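# Seat the wire spool on the rewinder's spindle

## Task

Slide the wound wire spool onto the rewinding machine's spindle until it sits flush against the drive disc, with the disc's drive pin passing through one of the holes in the spool's flange.

## Robot and tools

ROBOT. Two Piper-style arms, left_arm and right_arm, each with six revolute joints and a two-finger parallel gripper. Fingers point along the gripper's +z axis and close along its y axis. The reported hand point (end_effector_position) sits between the finger pads, roughly 5 mm short of the tips. Each arm has a wrist camera; there are also fixed cameras cam_high and cam_low. All four images are 896x504.

FRAME. Everything is in the scene frame: origin at table-top height, halfway between the nominal arm bases; +x points out over the table, +z up, and left_arm is on the +y side (this has nothing to do with left/right in an image). Calibrated bases: left_arm at (-0.003, +0.314, 0) m, quat_wxyz (+1.000, 0, 0, -0.008); right_arm at (-0.044, -0.226, 0) m, quat_wxyz (+1.000, 0, 0, +0.024). Reported hand positions and orientations may be off by a few centimetres, more when the arm is stretched far.

ROW FORMAT. Every command row is one flat list of 14 numbers covering both arms, even if only one moves: seven for left_arm, then seven for right_arm. Per arm the order is shoulder, elbow, waist, forearm roll, wrist pitch, wrist roll, then gripper opening. The six joint numbers are absolute target angles in radians (the same numbers Joint positions reports), not offsets. Waist and wrist pitch have their sign flipped relative to the URDF, in commands and results alike. Usable ranges in your numbers: shoulder 0.000 to 3.140, elbow -2.967 to 0.000, waist -2.618 to 2.618, forearm roll -1.745 to 1.745, wrist pitch -1.220 to 1.220, wrist roll -2.094 to 2.094. True ends can differ by up to 0.014 rad; a target beyond that margin (and farther out than the current angle) gets the call refused, and one just past the real end is clipped, reported as "joint sent to its limit". Opening is a scale from -1 (closed) to +1 (fully open, 0.070 m pad gap); a full close takes about 1.0 s or more. To leave a gripper unchanged, resend its current command; 0 is a real half-open command.

TOOLS.
- execute_actions(actions, cameras): actions is a list of up to 15 actions; each action is a table of up to 15 rows, one row per 1/30 s step; a short table repeats its last row to fill 15 steps (0.5 s). An empty list just returns state and images. cameras selects images: omitted, null or ["all"] gives all, [] gives none; a wrong name invalidates the call.
- move(target, speed, blend, opening_speed, blocking, cameras): target is one 14-number row or a list of up to 15 rows (waypoints, sharing a 10 s budget; longer paths fall short). speed in rad/s, 0.01 to 3, default 0.5, caps the fastest joint; one value or one per waypoint. blend in rad rounds corners at intermediate waypoints. opening_speed (0.2 or more, scale units per second) ramps the fingers. Joints interpolate together, so the hand traces a curve; there is no collision avoidance. blocking=false returns after about 0.5 s while motion continues; a new move replaces it smoothly. The result adds a "move:" line: done, off_target (resting over 0.01 rad from target), moving, held (a safety check withheld steps) or fault; limits=held may also appear. Done does not mean nothing was touched.
- wait(seconds 0 to 10): lets time pass holding the last command; a running move continues.
- stop: brakes a running move; needs some stopping room.
- zoom_image(camera, region [x0, y0, x1, y1] pixels, at most 504x504): closer look at that camera's latest image.
- read_manual(section): licence texts only.
- finished_scene(scene): give the current scene number; ends it irreversibly. The goal must hold with the robot released.

RESULT LINES. Joint positions: per arm, joints in row order plus pad gap in metres. Joint targets: what the drives are currently heading for (may still change); resend these to hold a joint still. Tool commands: current gripper commands. grip_measured: finger opening on the command scale. Joint torques: total drive output, arm weight included, positive toward larger angle, noisy and offset. Step readings list some intermediate joint angles for execute_actions. "joint command not followed" means the inter-arm clearance check altered targets. Motor temperatures, MOTOR HOT, TORQUE FAULT and OVER-TEMPERATURE FAULT lines warn of trouble.

MOTION LIMITS. Drive targets move at most 3 rad/s with 0.6 s to reach that speed; each step keeps targets within 0.963 rad of measured angles, and a step that would shift the hand more than 70 mm is scaled back. Far targets need several actions; if an action ends unfinished, command the remainder.

GRIPPING. After contact, command about 0.05 below the grip_measured reading for a full-force hold (about 20 N per pad); less margin holds more gently. Very thin parts (under about 2 mm) get reduced force. Fast closing can squeeze too hard.

AVOID. Contact torque reaching a joint's limit (21.1 N m for waist, shoulder, elbow; 7.36 N m for the three wrist joints) freezes that arm for 10 s; the wrist motors deliver only about 4 N m, so heavy loads or pushes make them yield. Holding loads, stretching out or pushing against unreachable targets heats motors; at 80 °C the arm goes limp and drops what it holds. Keep the arms apart: hard contact between them, or one gripper closing on the other's fingers, can fail the task. Do not drop the spool, release it while moving, slam or shove hard; faster motion and targets set deeper past a contact hit harder. Anything falling off the table, or left off it, fails the task. Loose objects may get nudged occasionally, so recheck positions with the cameras.

Each tool is called after ">>>" as name([rows], argument=value, ...), one row to a line, values as JSON.

## Session

>>> execute_actions(actions=[])

Scene clock: 0.00 s.
left_arm: end_effector_position=(+0.0846, -0.0637, +0.1483) grip_measured=+0.99 end_effector_quat_wxyz=(+0.388, +0.324, +0.863, -0.002) | right_arm: end_effector_position=(+0.4110, -0.3773, +0.1143) grip_measured=+0.99 end_effector_quat_wxyz=(+0.190, +0.484, +0.854, +0.023)
Joint names: [shoulder, elbow, waist, forearm roll, wrist pitch, wrist roll]
Joint positions: left_arm=[1.761 -1.223 1.741 0.886 -1.138 -1.438 0.07] | right_arm=[1.985 -1.626 0.352 -0.043 -0.915 0.747 0.07]
Joint torques (N m): no reading
Motor temperatures (°C): left_arm=[32 31 36 35 34 29] | right_arm=[38 31 30 33 39 28]
Joint targets: left_arm=[1.761 -1.223 1.741 0.886 -1.138 -1.438] | right_arm=[1.985 -1.626 0.352 -0.043 -0.915 0.747]
Tool commands: left_gripper/opening=+1.0 right_gripper/opening=+1.0

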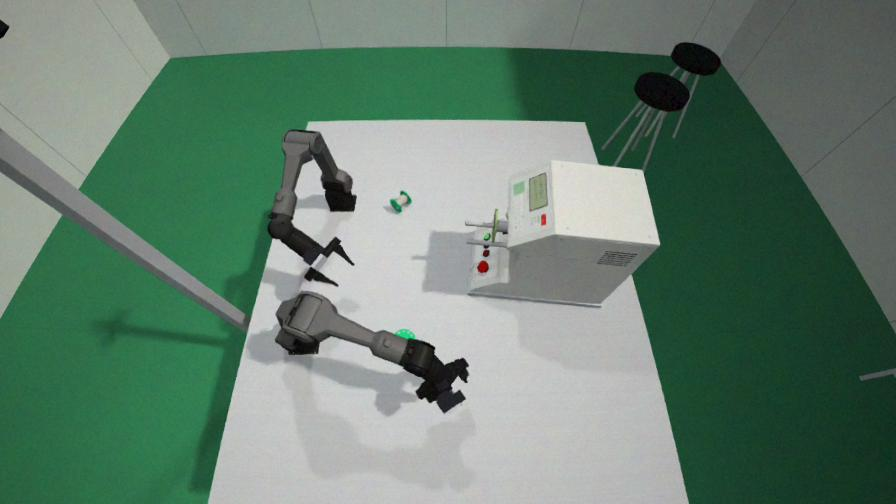

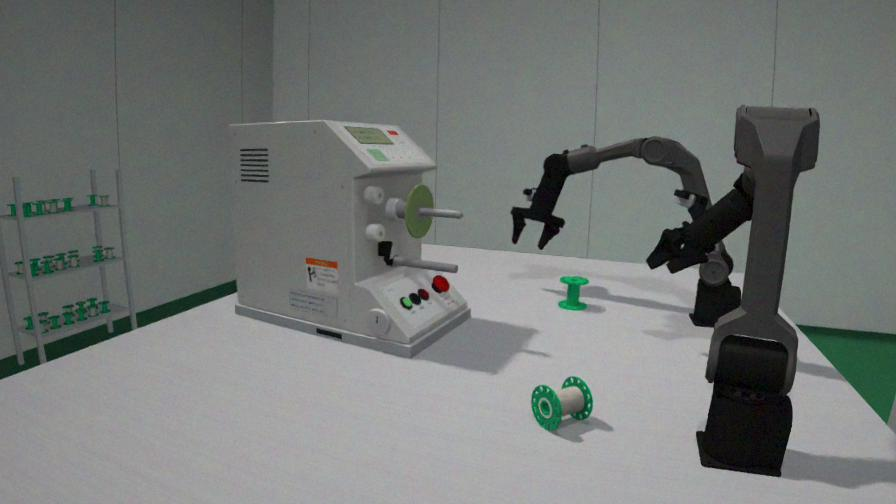

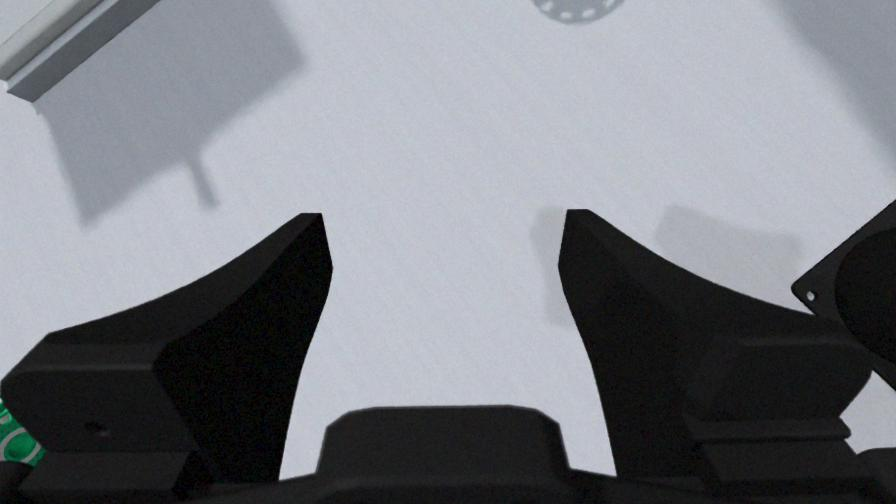

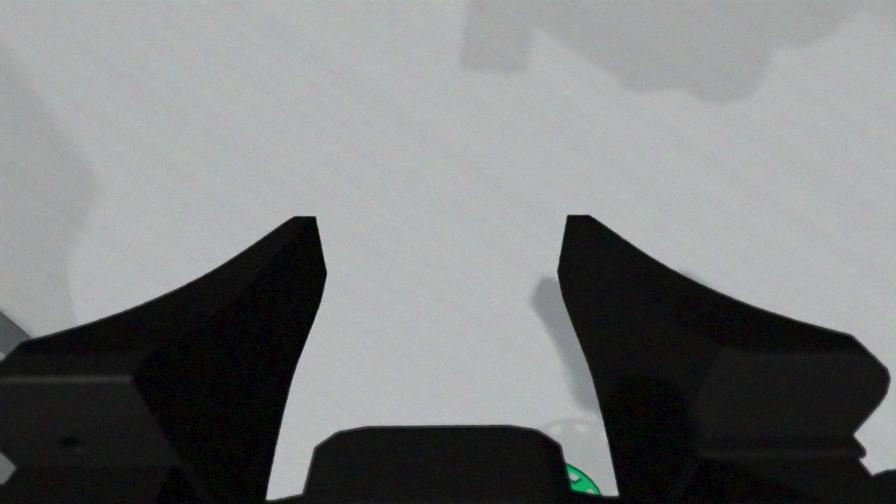

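>>> zoom_image(camera="cam_high", region=[360, 150, 560, 310])

>>> zoom_image(camera="cam_low", region=[340, 170, 520, 350])

>>> zoom_image(camera="cam_low", region=[480, 340, 640, 460])

Scaled by 2.520 (camera's finer frame: 1280x720).

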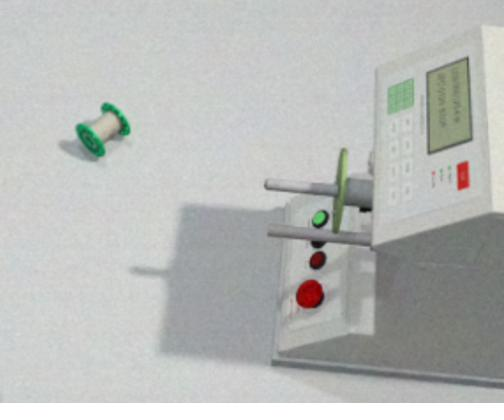

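Scaled by 2.800 (camera's finer frame: 1280x720).

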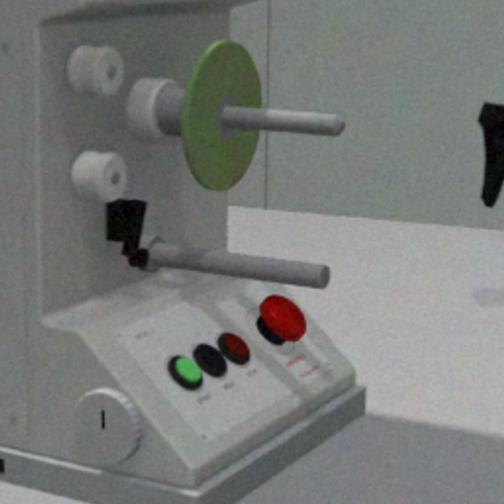

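Scaled by 3.150 (camera's finer frame: 1280x720).

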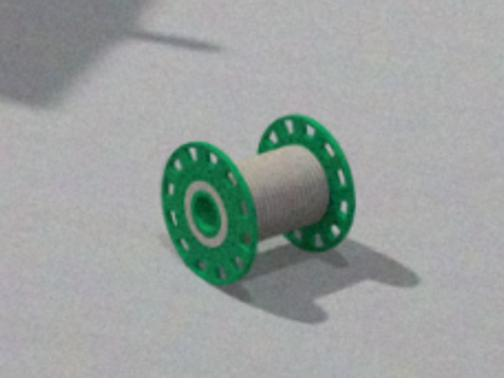

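>>> zoom_image(camera="cam_high", region=[256, 110, 436, 300])

>>> zoom_image(camera="cam_high", region=[260, 280, 500, 430])

>>> zoom_image(camera="cam_low", region=[490, 90, 840, 490])

Scaled by 2.653 (camera's finer frame: 1280x720).

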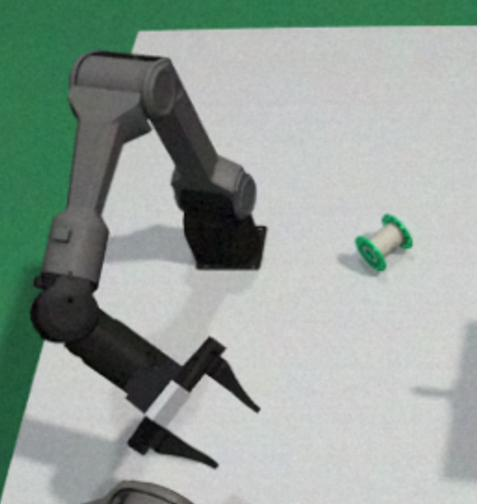

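Scaled by 2.100 (camera's finer frame: 1280x720).

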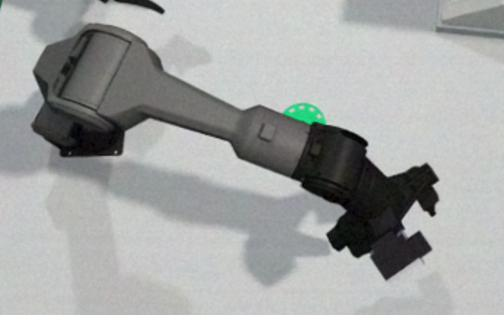

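Scaled by 1.260 (camera's finer frame: 1280x720).

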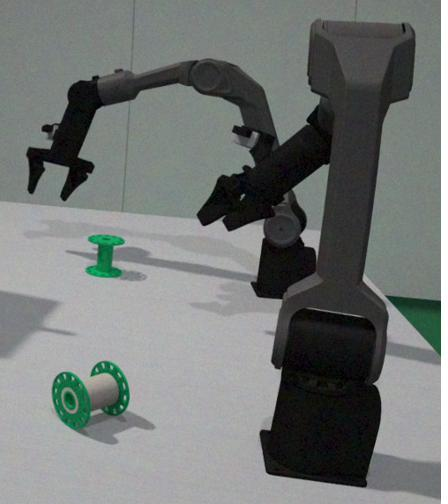

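>>> zoom_image(camera="cam_high", region=[440, 140, 690, 320])

>>> zoom_image(camera="cam_high", region=[0, 0, 450, 253])

>>> zoom_image(camera="cam_high", region=[446, 0, 896, 253])

Scaled by 2.016 (camera's finer frame: 1280x720).

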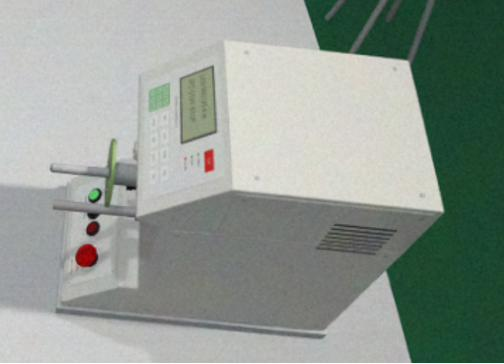

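Scaled by 1.120 (camera's finer frame: 1280x720).

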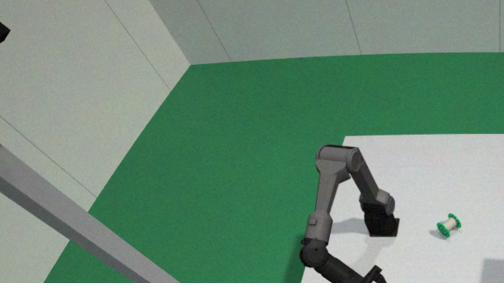

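Scaled by 1.120 (camera's finer frame: 1280x720).

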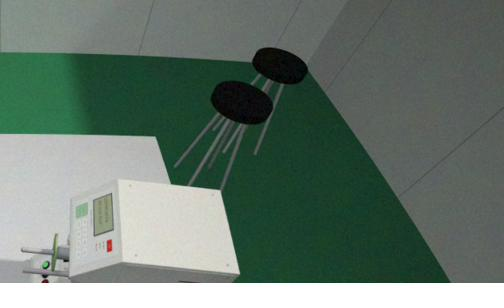

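>>> move(target=[1.280, -0.893, 0.040, 0.0, -1.21, -0.86, 1.0, 1.985, -1.626, 0.352, -0.043, -0.915, 0.747, 1.0], speed=0.9)

Scene clock: 96.70 s.
left_arm: end_effector_position=(+0.2121, +0.3019, +0.1303) grip_measured=+0.99 end_effector_quat_wxyz=(+0.027, -0.392, +0.920, -0.014) | right_arm: end_effector_position=(+0.4110, -0.3773, +0.1143) grip_measured=+0.99 end_effector_quat_wxyz=(+0.190, +0.484, +0.854, +0.023)
Joint positions: left_arm=[1.28 -0.893 0.039 0 -1.21 -0.86 0.07] | right_arm=[1.985 -1.626 0.352 -0.043 -0.915 0.747 0.07]
Joint torques (N m): left_arm=[-2.77 -5.52 1.16 0.09 0.1 0.02] | right_arm=[-5.73 -6.09 -0.07 0.05 0.38 -0.02]
Joint targets: left_arm=[1.280 -0.893 0.040 0.000 -1.210 -0.860] | right_arm=[1.985 -1.626 0.352 -0.043 -0.915 0.747]
move: done

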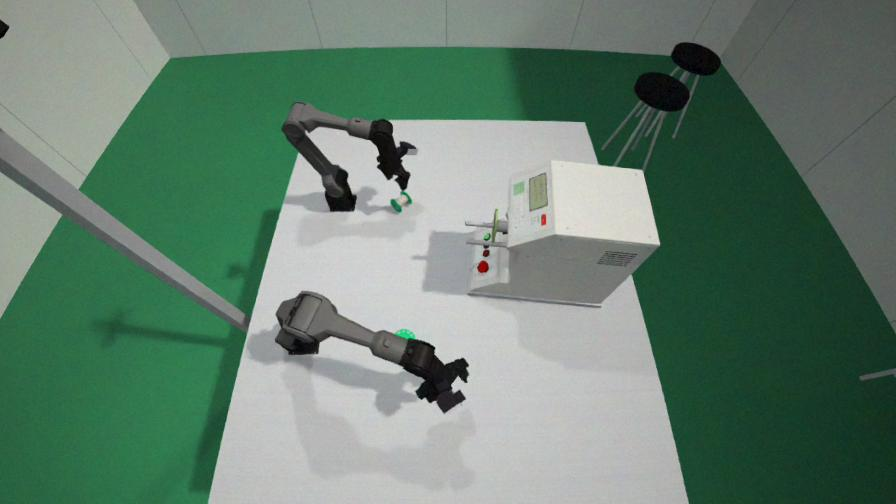

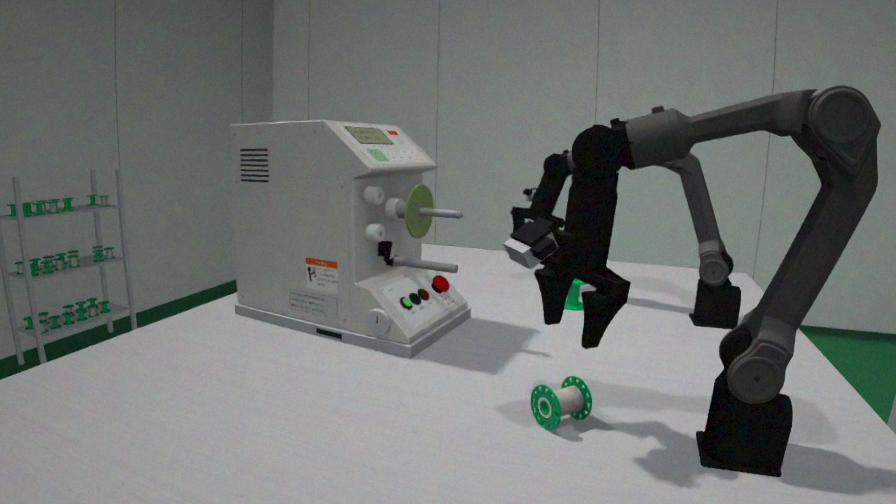

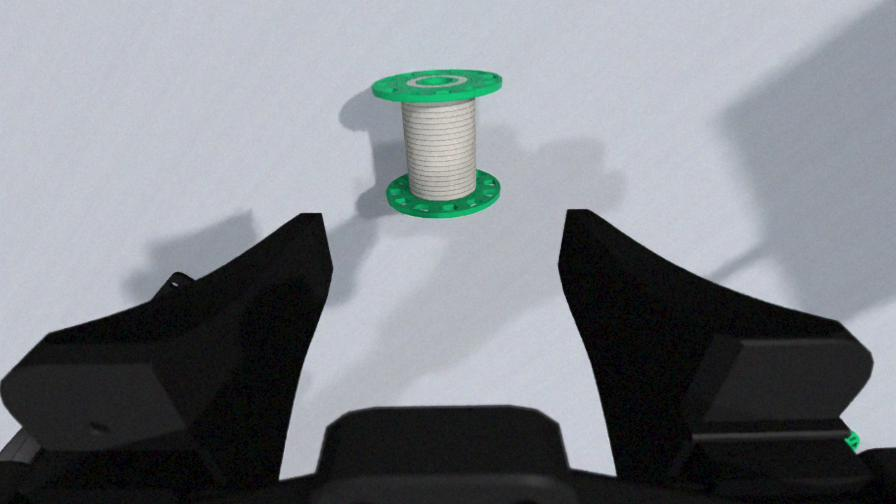

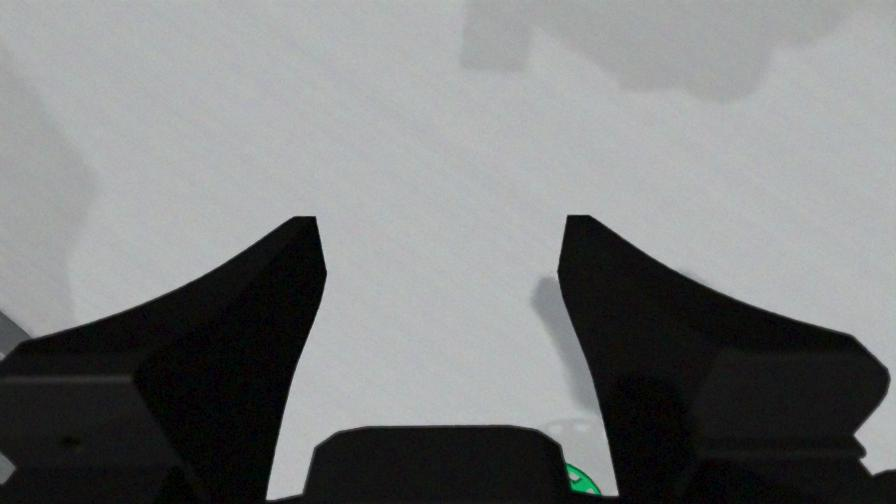

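>>> zoom_image(camera="cam_left_wrist", region=[350, 50, 530, 230])

>>> zoom_image(camera="cam_low", region=[345, 150, 485, 290])

Scaled by 2.800 (camera's finer frame: 1280x720).

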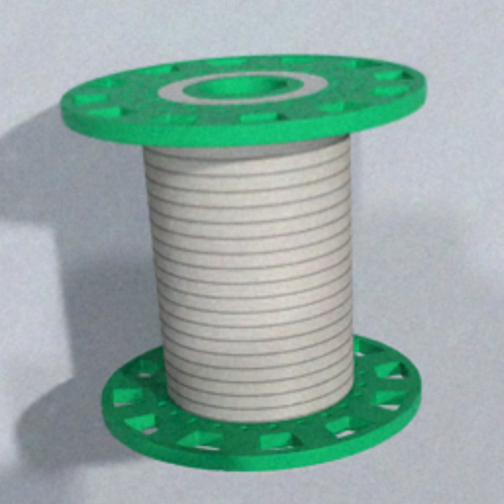

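Scaled by 3.600 (camera's finer frame: 1280x720).

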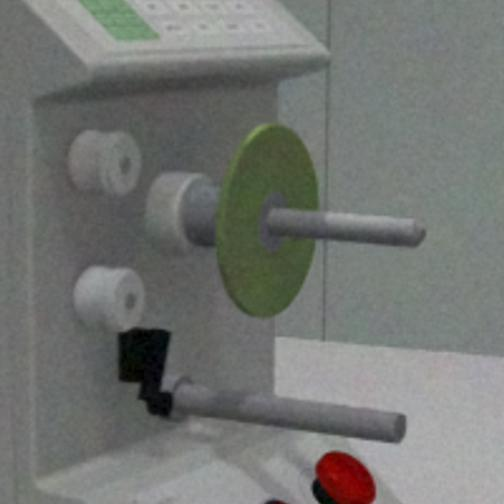

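>>> move([
  [1.42, -0.88, 0.2, -0.2, 0.65, 0.0, 1.0, 1.985, -1.626, 0.352, -0.043, -0.915, 0.747, 1.0],
  [1.494, -0.8625, 0.619, -0.459, 0.688, 0.390, 1.0, 1.985, -1.626, 0.352, -0.043, -0.915, 0.747, 1.0],
], speed=0.9, blend=0.15)

Scene clock: 179.07 s.
left_arm: end_effector_position=(+0.4000, +0.0942, +0.3154) grip_measured=+0.99 end_effector_quat_wxyz=(+0.726, +0.117, +0.666, -0.128) | right_arm: end_effector_position=(+0.4110, -0.3773, +0.1143) grip_measured=+0.99 end_effector_quat_wxyz=(+0.190, +0.484, +0.854, +0.023)
Joint positions: left_arm=[1.494 -0.862 0.62 -0.459 0.687 0.39 0.07] | right_arm=[1.985 -1.626 0.352 -0.043 -0.915 0.747 0.07]
Joint torques (N m): left_arm=[-5.37 -6.25 -0.24 0.28 0.67 -0.14] | right_arm=[-5.77 -6.65 0.04 0 0.46 -0.07]
Joint targets: left_arm=[1.494 -0.862 0.619 -0.459 0.688 0.390] | right_arm=[1.985 -1.626 0.352 -0.043 -0.915 0.747]
move: done

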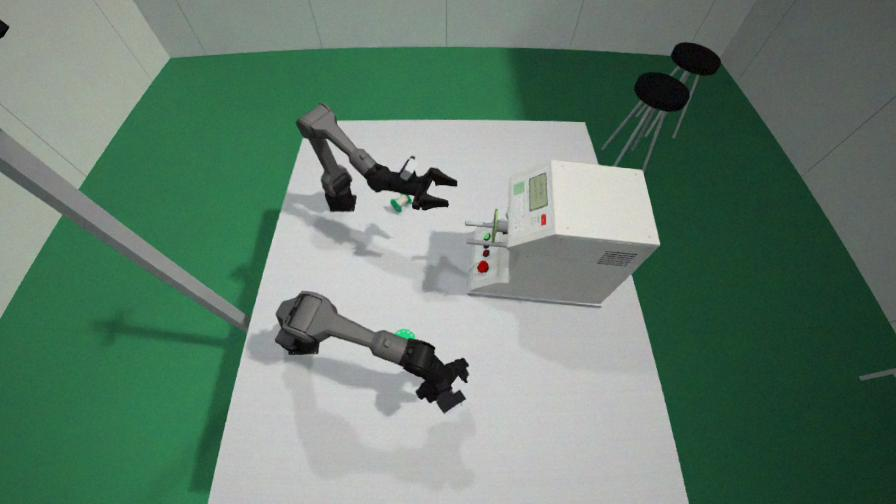

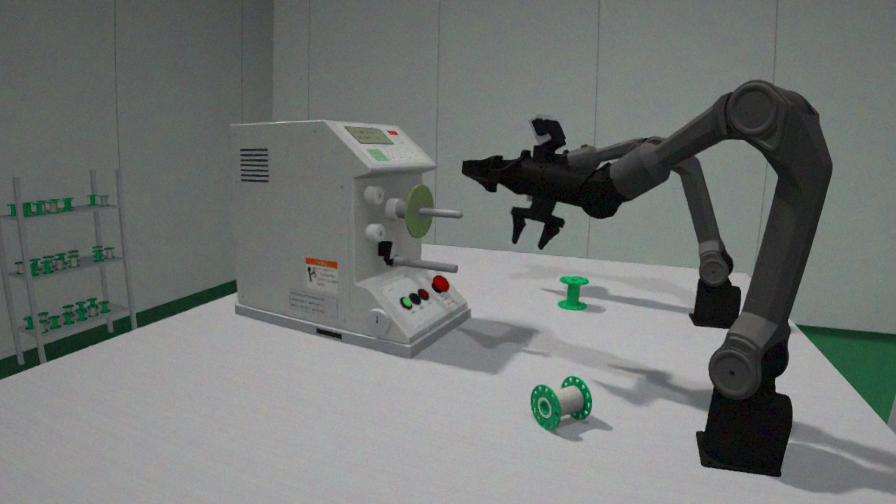

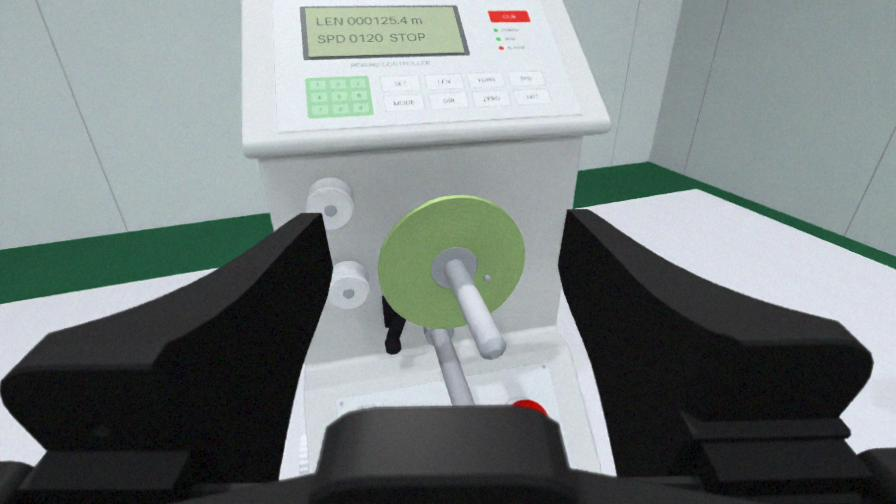

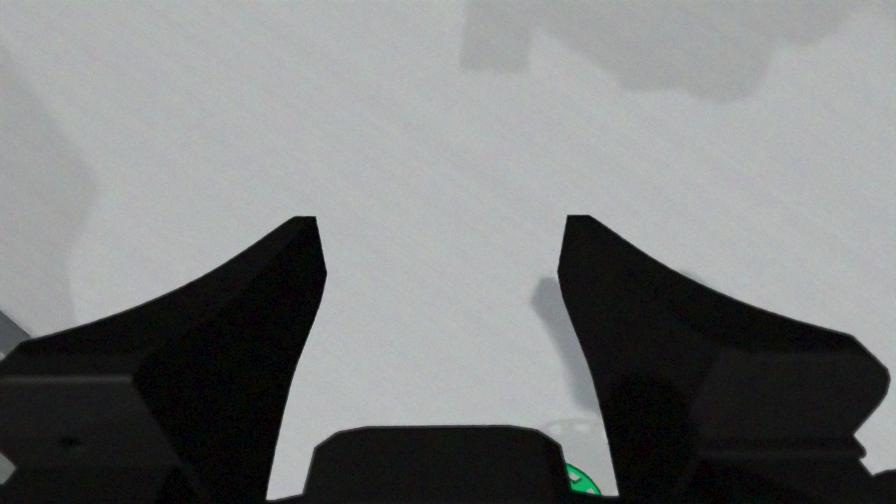

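>>> execute_actions(actions=[], cameras=["cam_high", "cam_left_wrist"])

Scene clock: 185.50 s.
left_arm: end_effector_position=(+0.4000, +0.0942, +0.3154) grip_measured=+0.99 end_effector_quat_wxyz=(+0.726, +0.117, +0.666, -0.128) | right_arm: end_effector_position=(+0.4110, -0.3773, +0.1143) grip_measured=+0.99 end_effector_quat_wxyz=(+0.190, +0.484, +0.854, +0.023)
Joint names: [shoulder, elbow, waist, forearm roll, wrist pitch, wrist roll]
Joint positions: left_arm=[1.494 -0.862 0.62 -0.459 0.687 0.39 0.07] | right_arm=[1.985 -1.626 0.352 -0.043 -0.915 0.747 0.07]
Joint torques (N m): left_arm=[-6.16 -7.78 -0.2 0.23 0.57 -0.1] | right_arm=[-5.77 -6.63 0.06 -0.01 0.49 -0.08]
Motor temperatures (°C): left_arm=[32 32 35 35 33 29] | right_arm=[42 33 30 33 38 28]
Joint targets: left_arm=[1.494 -0.863 0.619 -0.459 0.688 0.390] | right_arm=[1.985 -1.626 0.352 -0.043 -0.915 0.747]
Tool commands: left_gripper/opening=+1.0 right_gripper/opening=+1.0
Images, in order (width x height): cam_high 896x504, cam_left_wrist 896x504.

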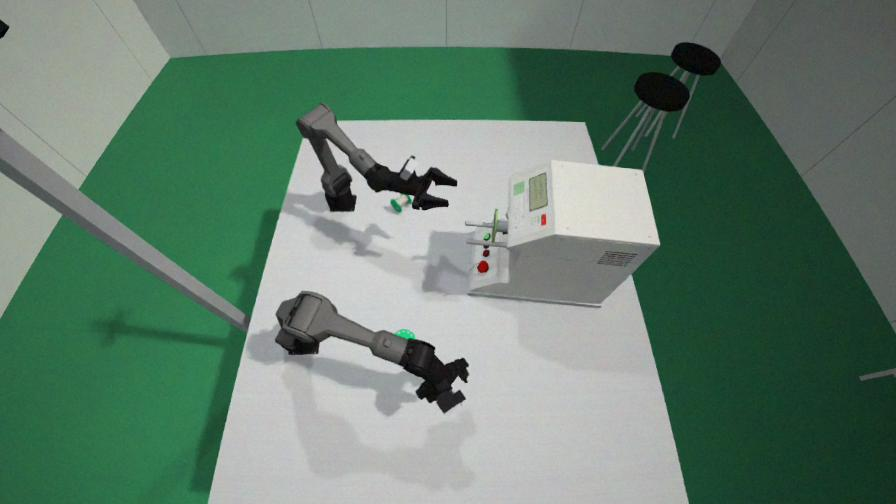

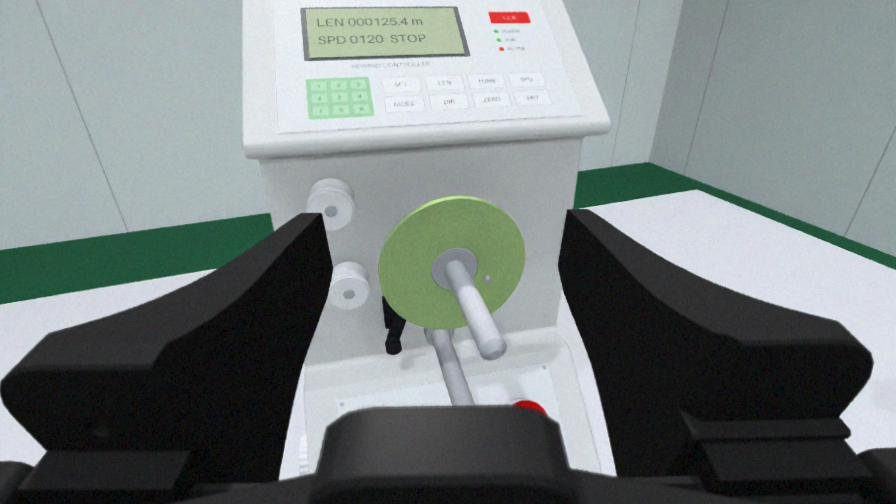

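>>> zoom_image(camera="cam_left_wrist", region=[368, 190, 538, 360])

Scaled by 2.965 (camera's finer frame: 1280x720).

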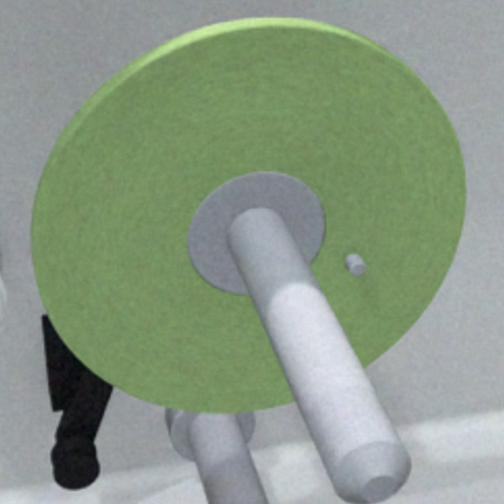

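>>> move(target=[1.214, -0.676, 0.637, 0.463, -1.141, -1.721, 1.0, 1.346, -0.644, -0.109, -0.642, 0.923, 0.520, 1.0], speed=1.0, cameras=["cam_left_wrist", "cam_right_wrist", "cam_high"])

Scene clock: 286.50 s.
left_arm: end_effector_position=(+0.1925, +0.2778, +0.1090) grip_measured=+0.99 end_effector_quat_wxyz=(+0.189, -0.412, +0.887, +0.087) | right_arm: end_effector_position=(+0.3176, -0.0618, +0.3185) grip_measured=+0.99 end_effector_quat_wxyz=(+0.724, -0.209, +0.608, +0.249)
Joint positions: left_arm=[1.214 -0.676 0.637 0.463 -1.141 -1.722 0.07] | right_arm=[1.345 -0.643 -0.109 -0.642 0.923 0.52 0.07]
Joint torques (N m): left_arm=[-2.36 -4.92 1.12 0.31 0.03 0.26] | right_arm=[-2.03 -5.9 1.37 0.6 0.95 -0.09]
Joint targets: left_arm=[1.214 -0.676 0.637 0.463 -1.141 -1.721] | right_arm=[1.346 -0.644 -0.109 -0.642 0.923 0.520]
move: done
Images, in order (width x height): cam_high 896x504, cam_left_wrist 896x504, cam_right_wrist 896x504.

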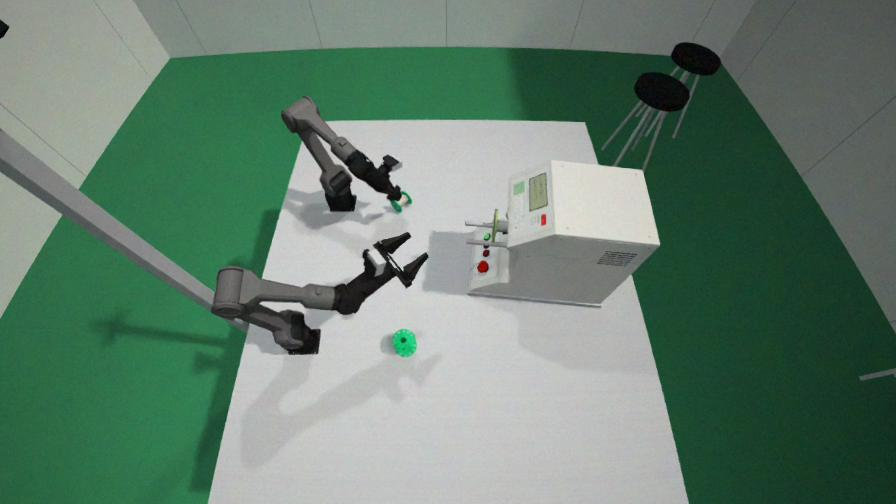

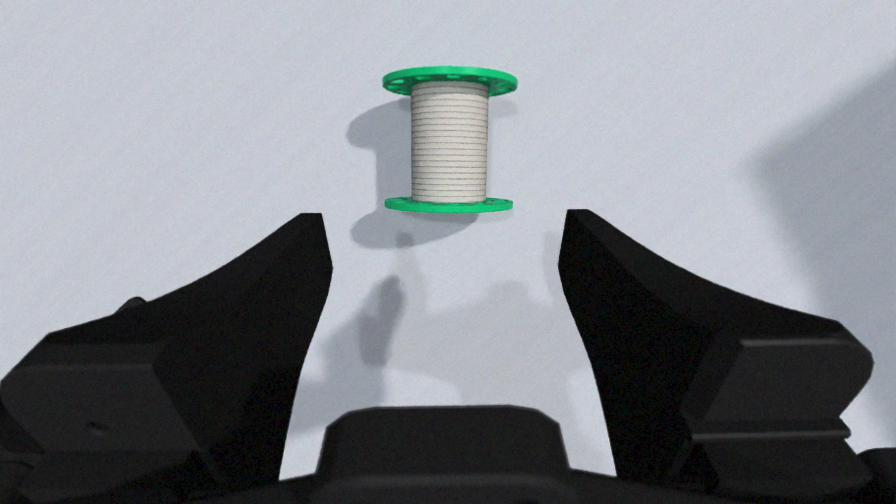

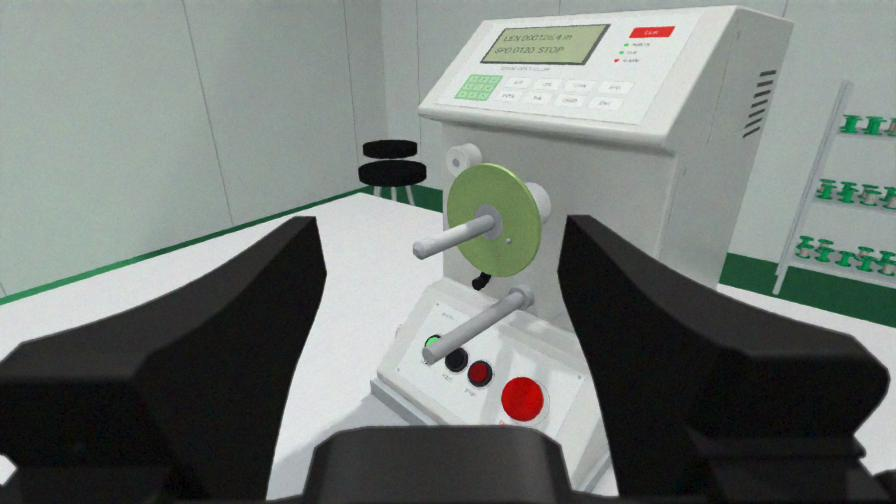

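>>> zoom_image(camera="cam_left_wrist", region=[360, 50, 540, 230])

Scaled by 2.800 (camera's finer frame: 1280x720).

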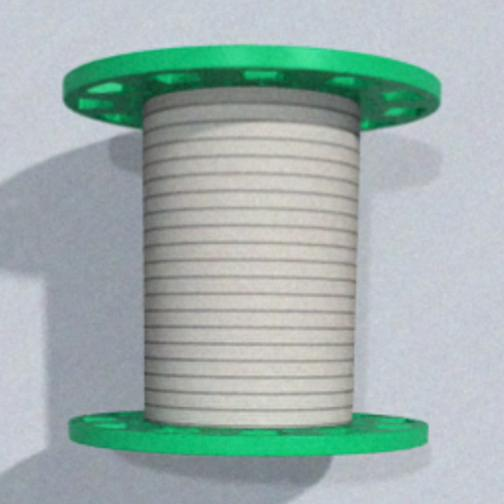

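>>> move([
  [1.319, -0.581, 0.544, 0.552, -0.933, -1.772, 1.0, 1.346, -0.644, -0.109, -0.642, 0.923, 0.520, 1.0],
  [1.424, -0.486, 0.451, 0.640, -0.724, -1.822, 1.0, 1.346, -0.644, -0.109, -0.642, 0.923, 0.520, 1.0],
], speed=0.3, cameras=["cam_left_wrist"])

Scene clock: 301.07 s.
left_arm: end_effector_position=(+0.2144, +0.3027, +0.0310) grip_measured=+0.99 end_effector_quat_wxyz=(+0.188, -0.411, +0.888, +0.088) | right_arm: end_effector_position=(+0.3177, -0.0618, +0.3188) grip_measured=+0.99 end_effector_quat_wxyz=(+0.724, -0.209, +0.608, +0.249)
Joint positions: left_arm=[1.425 -0.485 0.45 0.641 -0.723 -1.822 0.07] | right_arm=[1.345 -0.644 -0.109 -0.642 0.923 0.52 0.07]
Joint torques (N m): left_arm=[-3.13 -4.92 0.45 0.2 -0.11 0.07] | right_arm=[-1.74 -6.58 1.26 0.56 1.1 -0.05]
Joint targets: left_arm=[1.424 -0.486 0.451 0.640 -0.724 -1.822] | right_arm=[1.346 -0.644 -0.109 -0.642 0.923 0.520]
move: done

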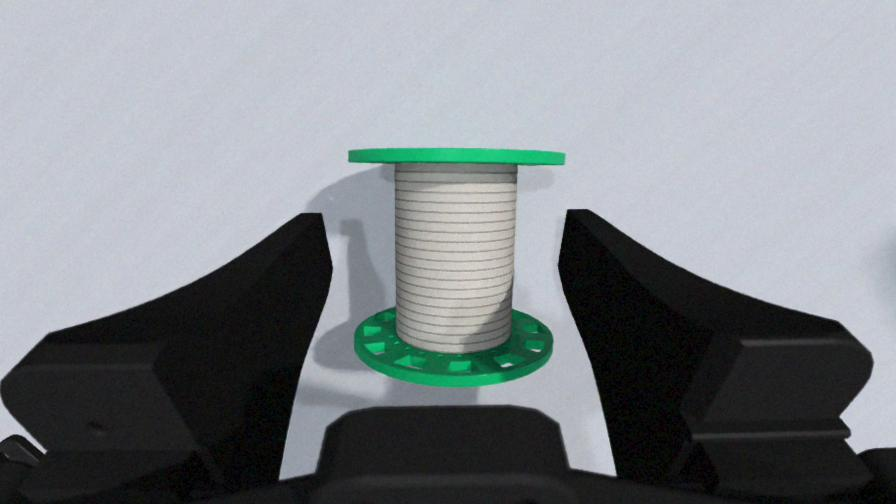

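>>> move(target=[1.440, -0.501, 0.410, 0.647, -0.706, -1.790, 1.0, 1.346, -0.644, -0.109, -0.642, 0.923, 0.520, 1.0], speed=0.15, cameras=["cam_left_wrist"])

Scene clock: 313.47 s.
left_arm: end_effector_position=(+0.2220, +0.3071, +0.0314) grip_measured=+0.99 end_effector_quat_wxyz=(+0.189, -0.411, +0.888, +0.087) | right_arm: end_effector_position=(+0.3177, -0.0618, +0.3188) grip_measured=+0.99 end_effector_quat_wxyz=(+0.724, -0.209, +0.608, +0.249)
Joint positions: left_arm=[1.439 -0.501 0.41 0.647 -0.706 -1.79 0.07] | right_arm=[1.345 -0.644 -0.109 -0.642 0.923 0.52 0.07]
Joint torques (N m): left_arm=[-2.12 -5.41 0.14 0.26 -0.04 0] | right_arm=[-1.74 -6.55 1.19 0.53 1.05 -0.08]
Joint targets: left_arm=[1.440 -0.501 0.410 0.647 -0.706 -1.790] | right_arm=[1.346 -0.644 -0.109 -0.642 0.923 0.520]
move: done

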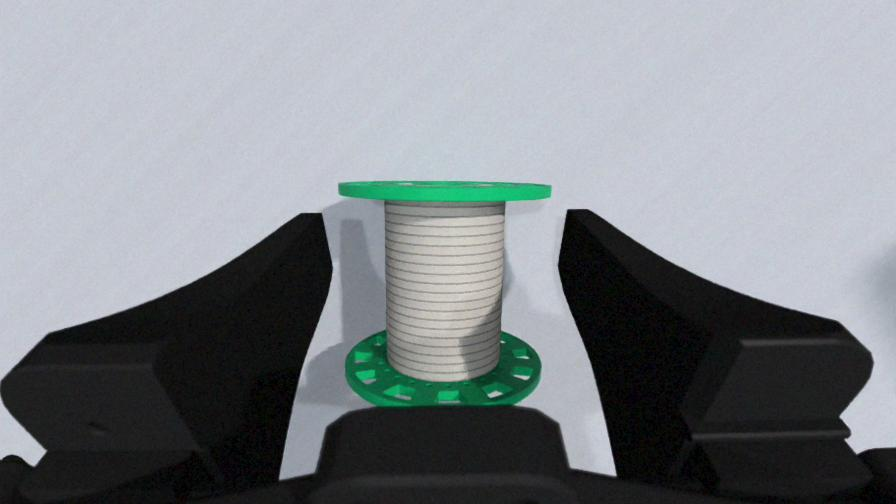

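>>> move(target=[1.440, -0.501, 0.410, 0.647, -0.706, -1.790, -0.10, 1.346, -0.644, -0.109, -0.642, 0.923, 0.520, 1.0], speed=0.15, opening_speed=0.6, cameras=["cam_left_wrist"])

Scene clock: 316.63 s.
left_arm: end_effector_position=(+0.2219, +0.3071, +0.0312) grip_measured=+0.00 end_effector_quat_wxyz=(+0.189, -0.411, +0.888, +0.088) | right_arm: end_effector_position=(+0.3177, -0.0618, +0.3188) grip_measured=+0.99 end_effector_quat_wxyz=(+0.724, -0.209, +0.608, +0.249)
Joint positions: left_arm=[1.44 -0.501 0.41 0.647 -0.706 -1.79 0.035] | right_arm=[1.345 -0.644 -0.109 -0.642 0.923 0.52 0.07]
Joint torques (N m): left_arm=[-2.19 -3.61 1.08 0.22 -0.02 -0.1] | right_arm=[-1.74 -6.52 1.12 0.51 1.01 -0.09]
Joint targets: left_arm=[1.440 -0.501 0.410 0.647 -0.706 -1.790] | right_arm=[1.346 -0.644 -0.109 -0.642 0.923 0.520]
move: done

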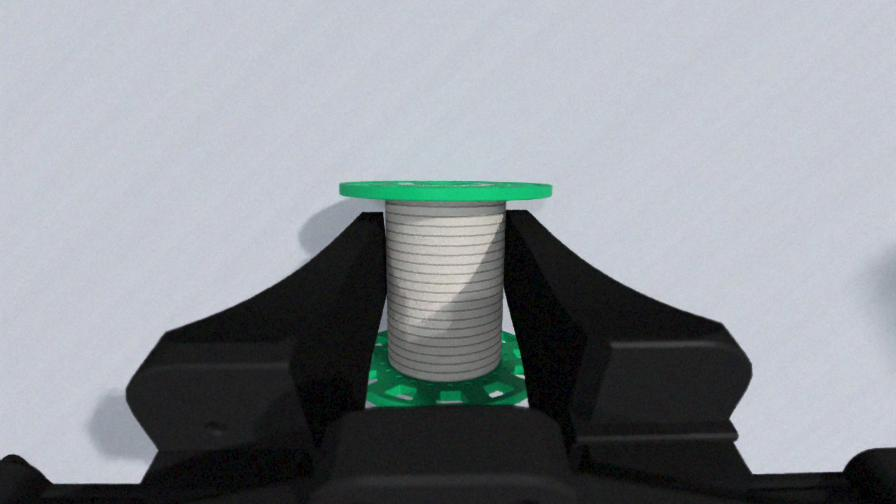

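>>> move([
  [1.267, -0.682, 0.410, 0.481, -1.007, -1.541, -0.10, 1.346, -0.644, -0.109, -0.642, 0.923, 0.520, 1.0],
  [1.612, -1.037, 0.145, -1.490, -1.002, 0.533, -0.10, 1.346, -0.644, -0.109, -0.642, 0.923, 0.520, 1.0],
], speed=[0.3, 0.7], blend=[0.05, 0], cameras=["cam_left_wrist", "cam_right_wrist", "cam_high", "cam_low"])

Scene clock: 334.47 s.
left_arm: end_effector_position=(+0.3426, +0.0690, +0.2364) grip_measured=+0.00 end_effector_quat_wxyz=(+0.138, -0.071, +0.807, -0.570) | right_arm: end_effector_position=(+0.3177, -0.0618, +0.3188) grip_measured=+0.99 end_effector_quat_wxyz=(+0.724, -0.209, +0.608, +0.249)
Joint positions: left_arm=[1.612 -1.037 0.145 -1.49 -1.002 0.533 0.035] | right_arm=[1.345 -0.644 -0.109 -0.642 0.923 0.52 0.07]
Joint torques (N m): left_arm=[-6.28 -7.27 0.42 -1.16 -0.37 -0.08] | right_arm=[-1.76 -6.51 0.93 0.46 0.91 -0.14]
Joint targets: left_arm=[1.612 -1.037 0.145 -1.490 -1.002 0.533] | right_arm=[1.346 -0.644 -0.109 -0.642 0.923 0.520]
move: done

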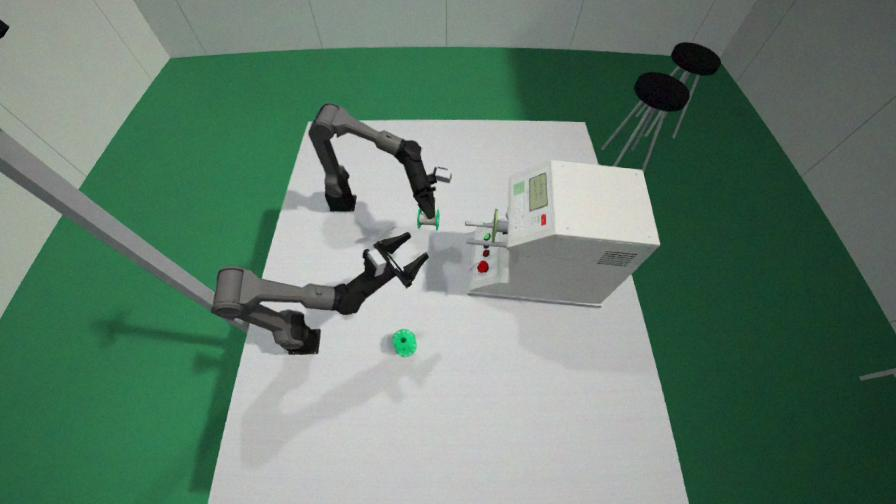

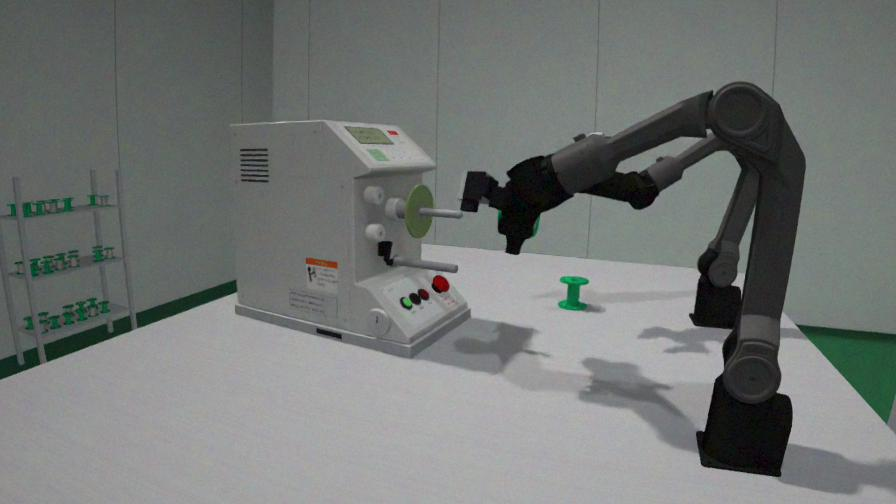

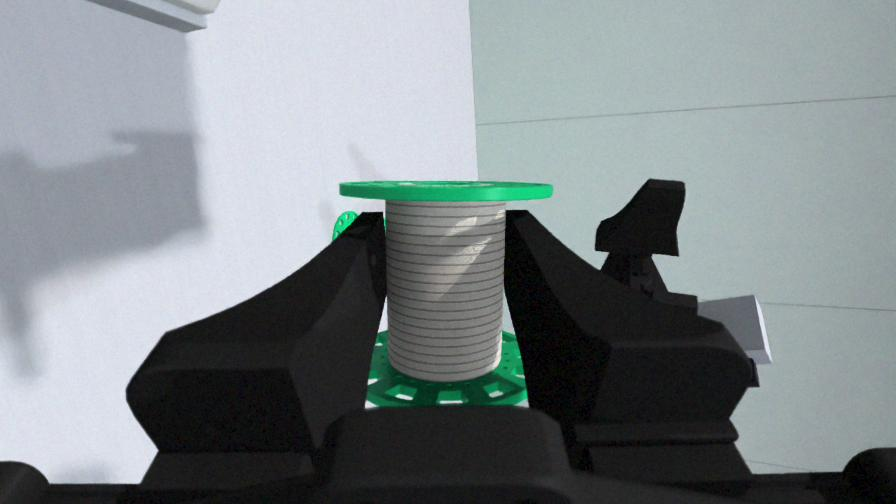

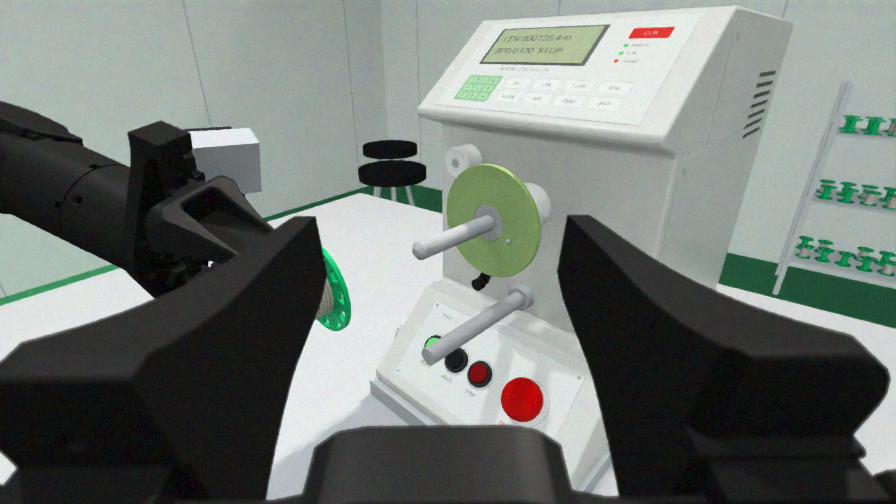

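>>> move(target=[1.744, -1.211, 0.139, -1.462, -1.012, 0.484, -0.10, 1.272, -0.717, 0.029, -1.251, 0.851, 1.017, 1.0], speed=0.5, cameras=["cam_right_wrist", "cam_high"])

Scene clock: 343.23 s.
left_arm: end_effector_position=(+0.3828, +0.0642, +0.2371) grip_measured=+0.00 end_effector_quat_wxyz=(+0.138, -0.072, +0.807, -0.570) | right_arm: end_effector_position=(+0.2943, -0.0616, +0.2915) grip_measured=+0.99 end_effector_quat_wxyz=(+0.620, -0.293, +0.676, +0.269)
Joint positions: left_arm=[1.744 -1.211 0.14 -1.462 -1.012 0.485 0.035] | right_arm=[1.272 -0.717 0.029 -1.251 0.851 1.017 0.07]
Joint torques (N m): left_arm=[-8.05 -7.47 -0.09 -1.06 -0.35 0.03] | right_arm=[-2.34 -6.46 0.56 0.9 0.64 -0.14]
Joint targets: left_arm=[1.744 -1.211 0.139 -1.462 -1.012 0.484] | right_arm=[1.272 -0.717 0.029 -1.251 0.851 1.017]
move: done
Images, in order (width x height): cam_high 896x504, cam_right_wrist 896x504.

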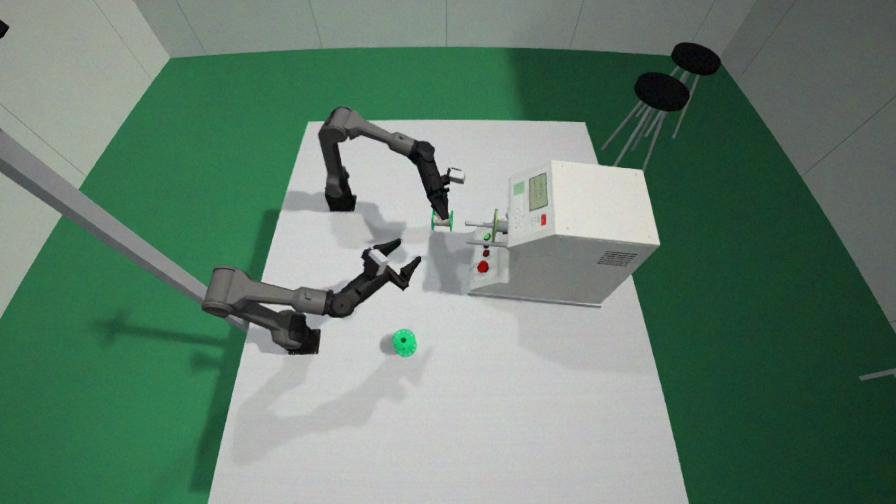

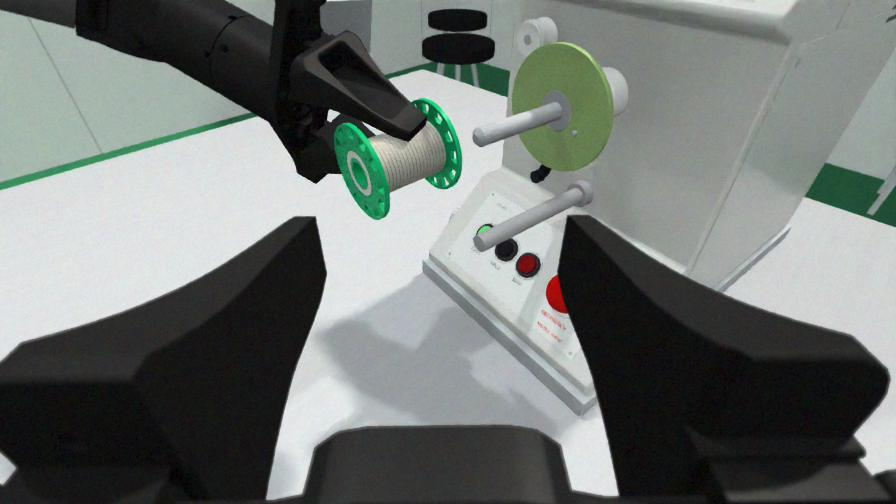

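>>> zoom_image(camera="cam_right_wrist", region=[325, 30, 625, 230])

>>> zoom_image(camera="cam_high", region=[410, 180, 530, 260])

Scaled by 1.680 (camera's finer frame: 1280x720).

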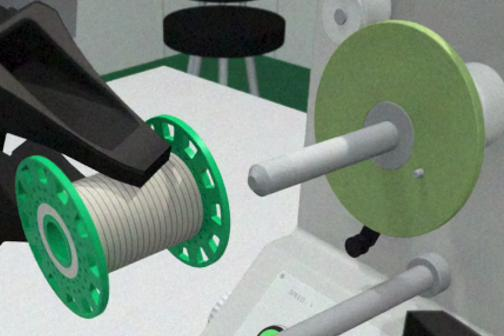

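Scaled by 4.200 (camera's finer frame: 1280x720).

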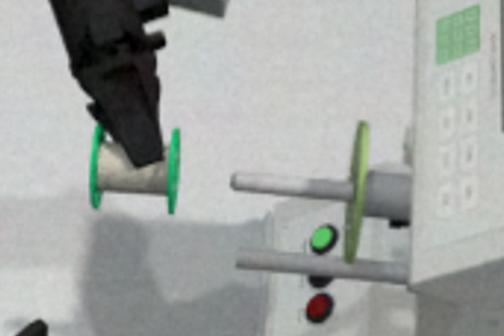

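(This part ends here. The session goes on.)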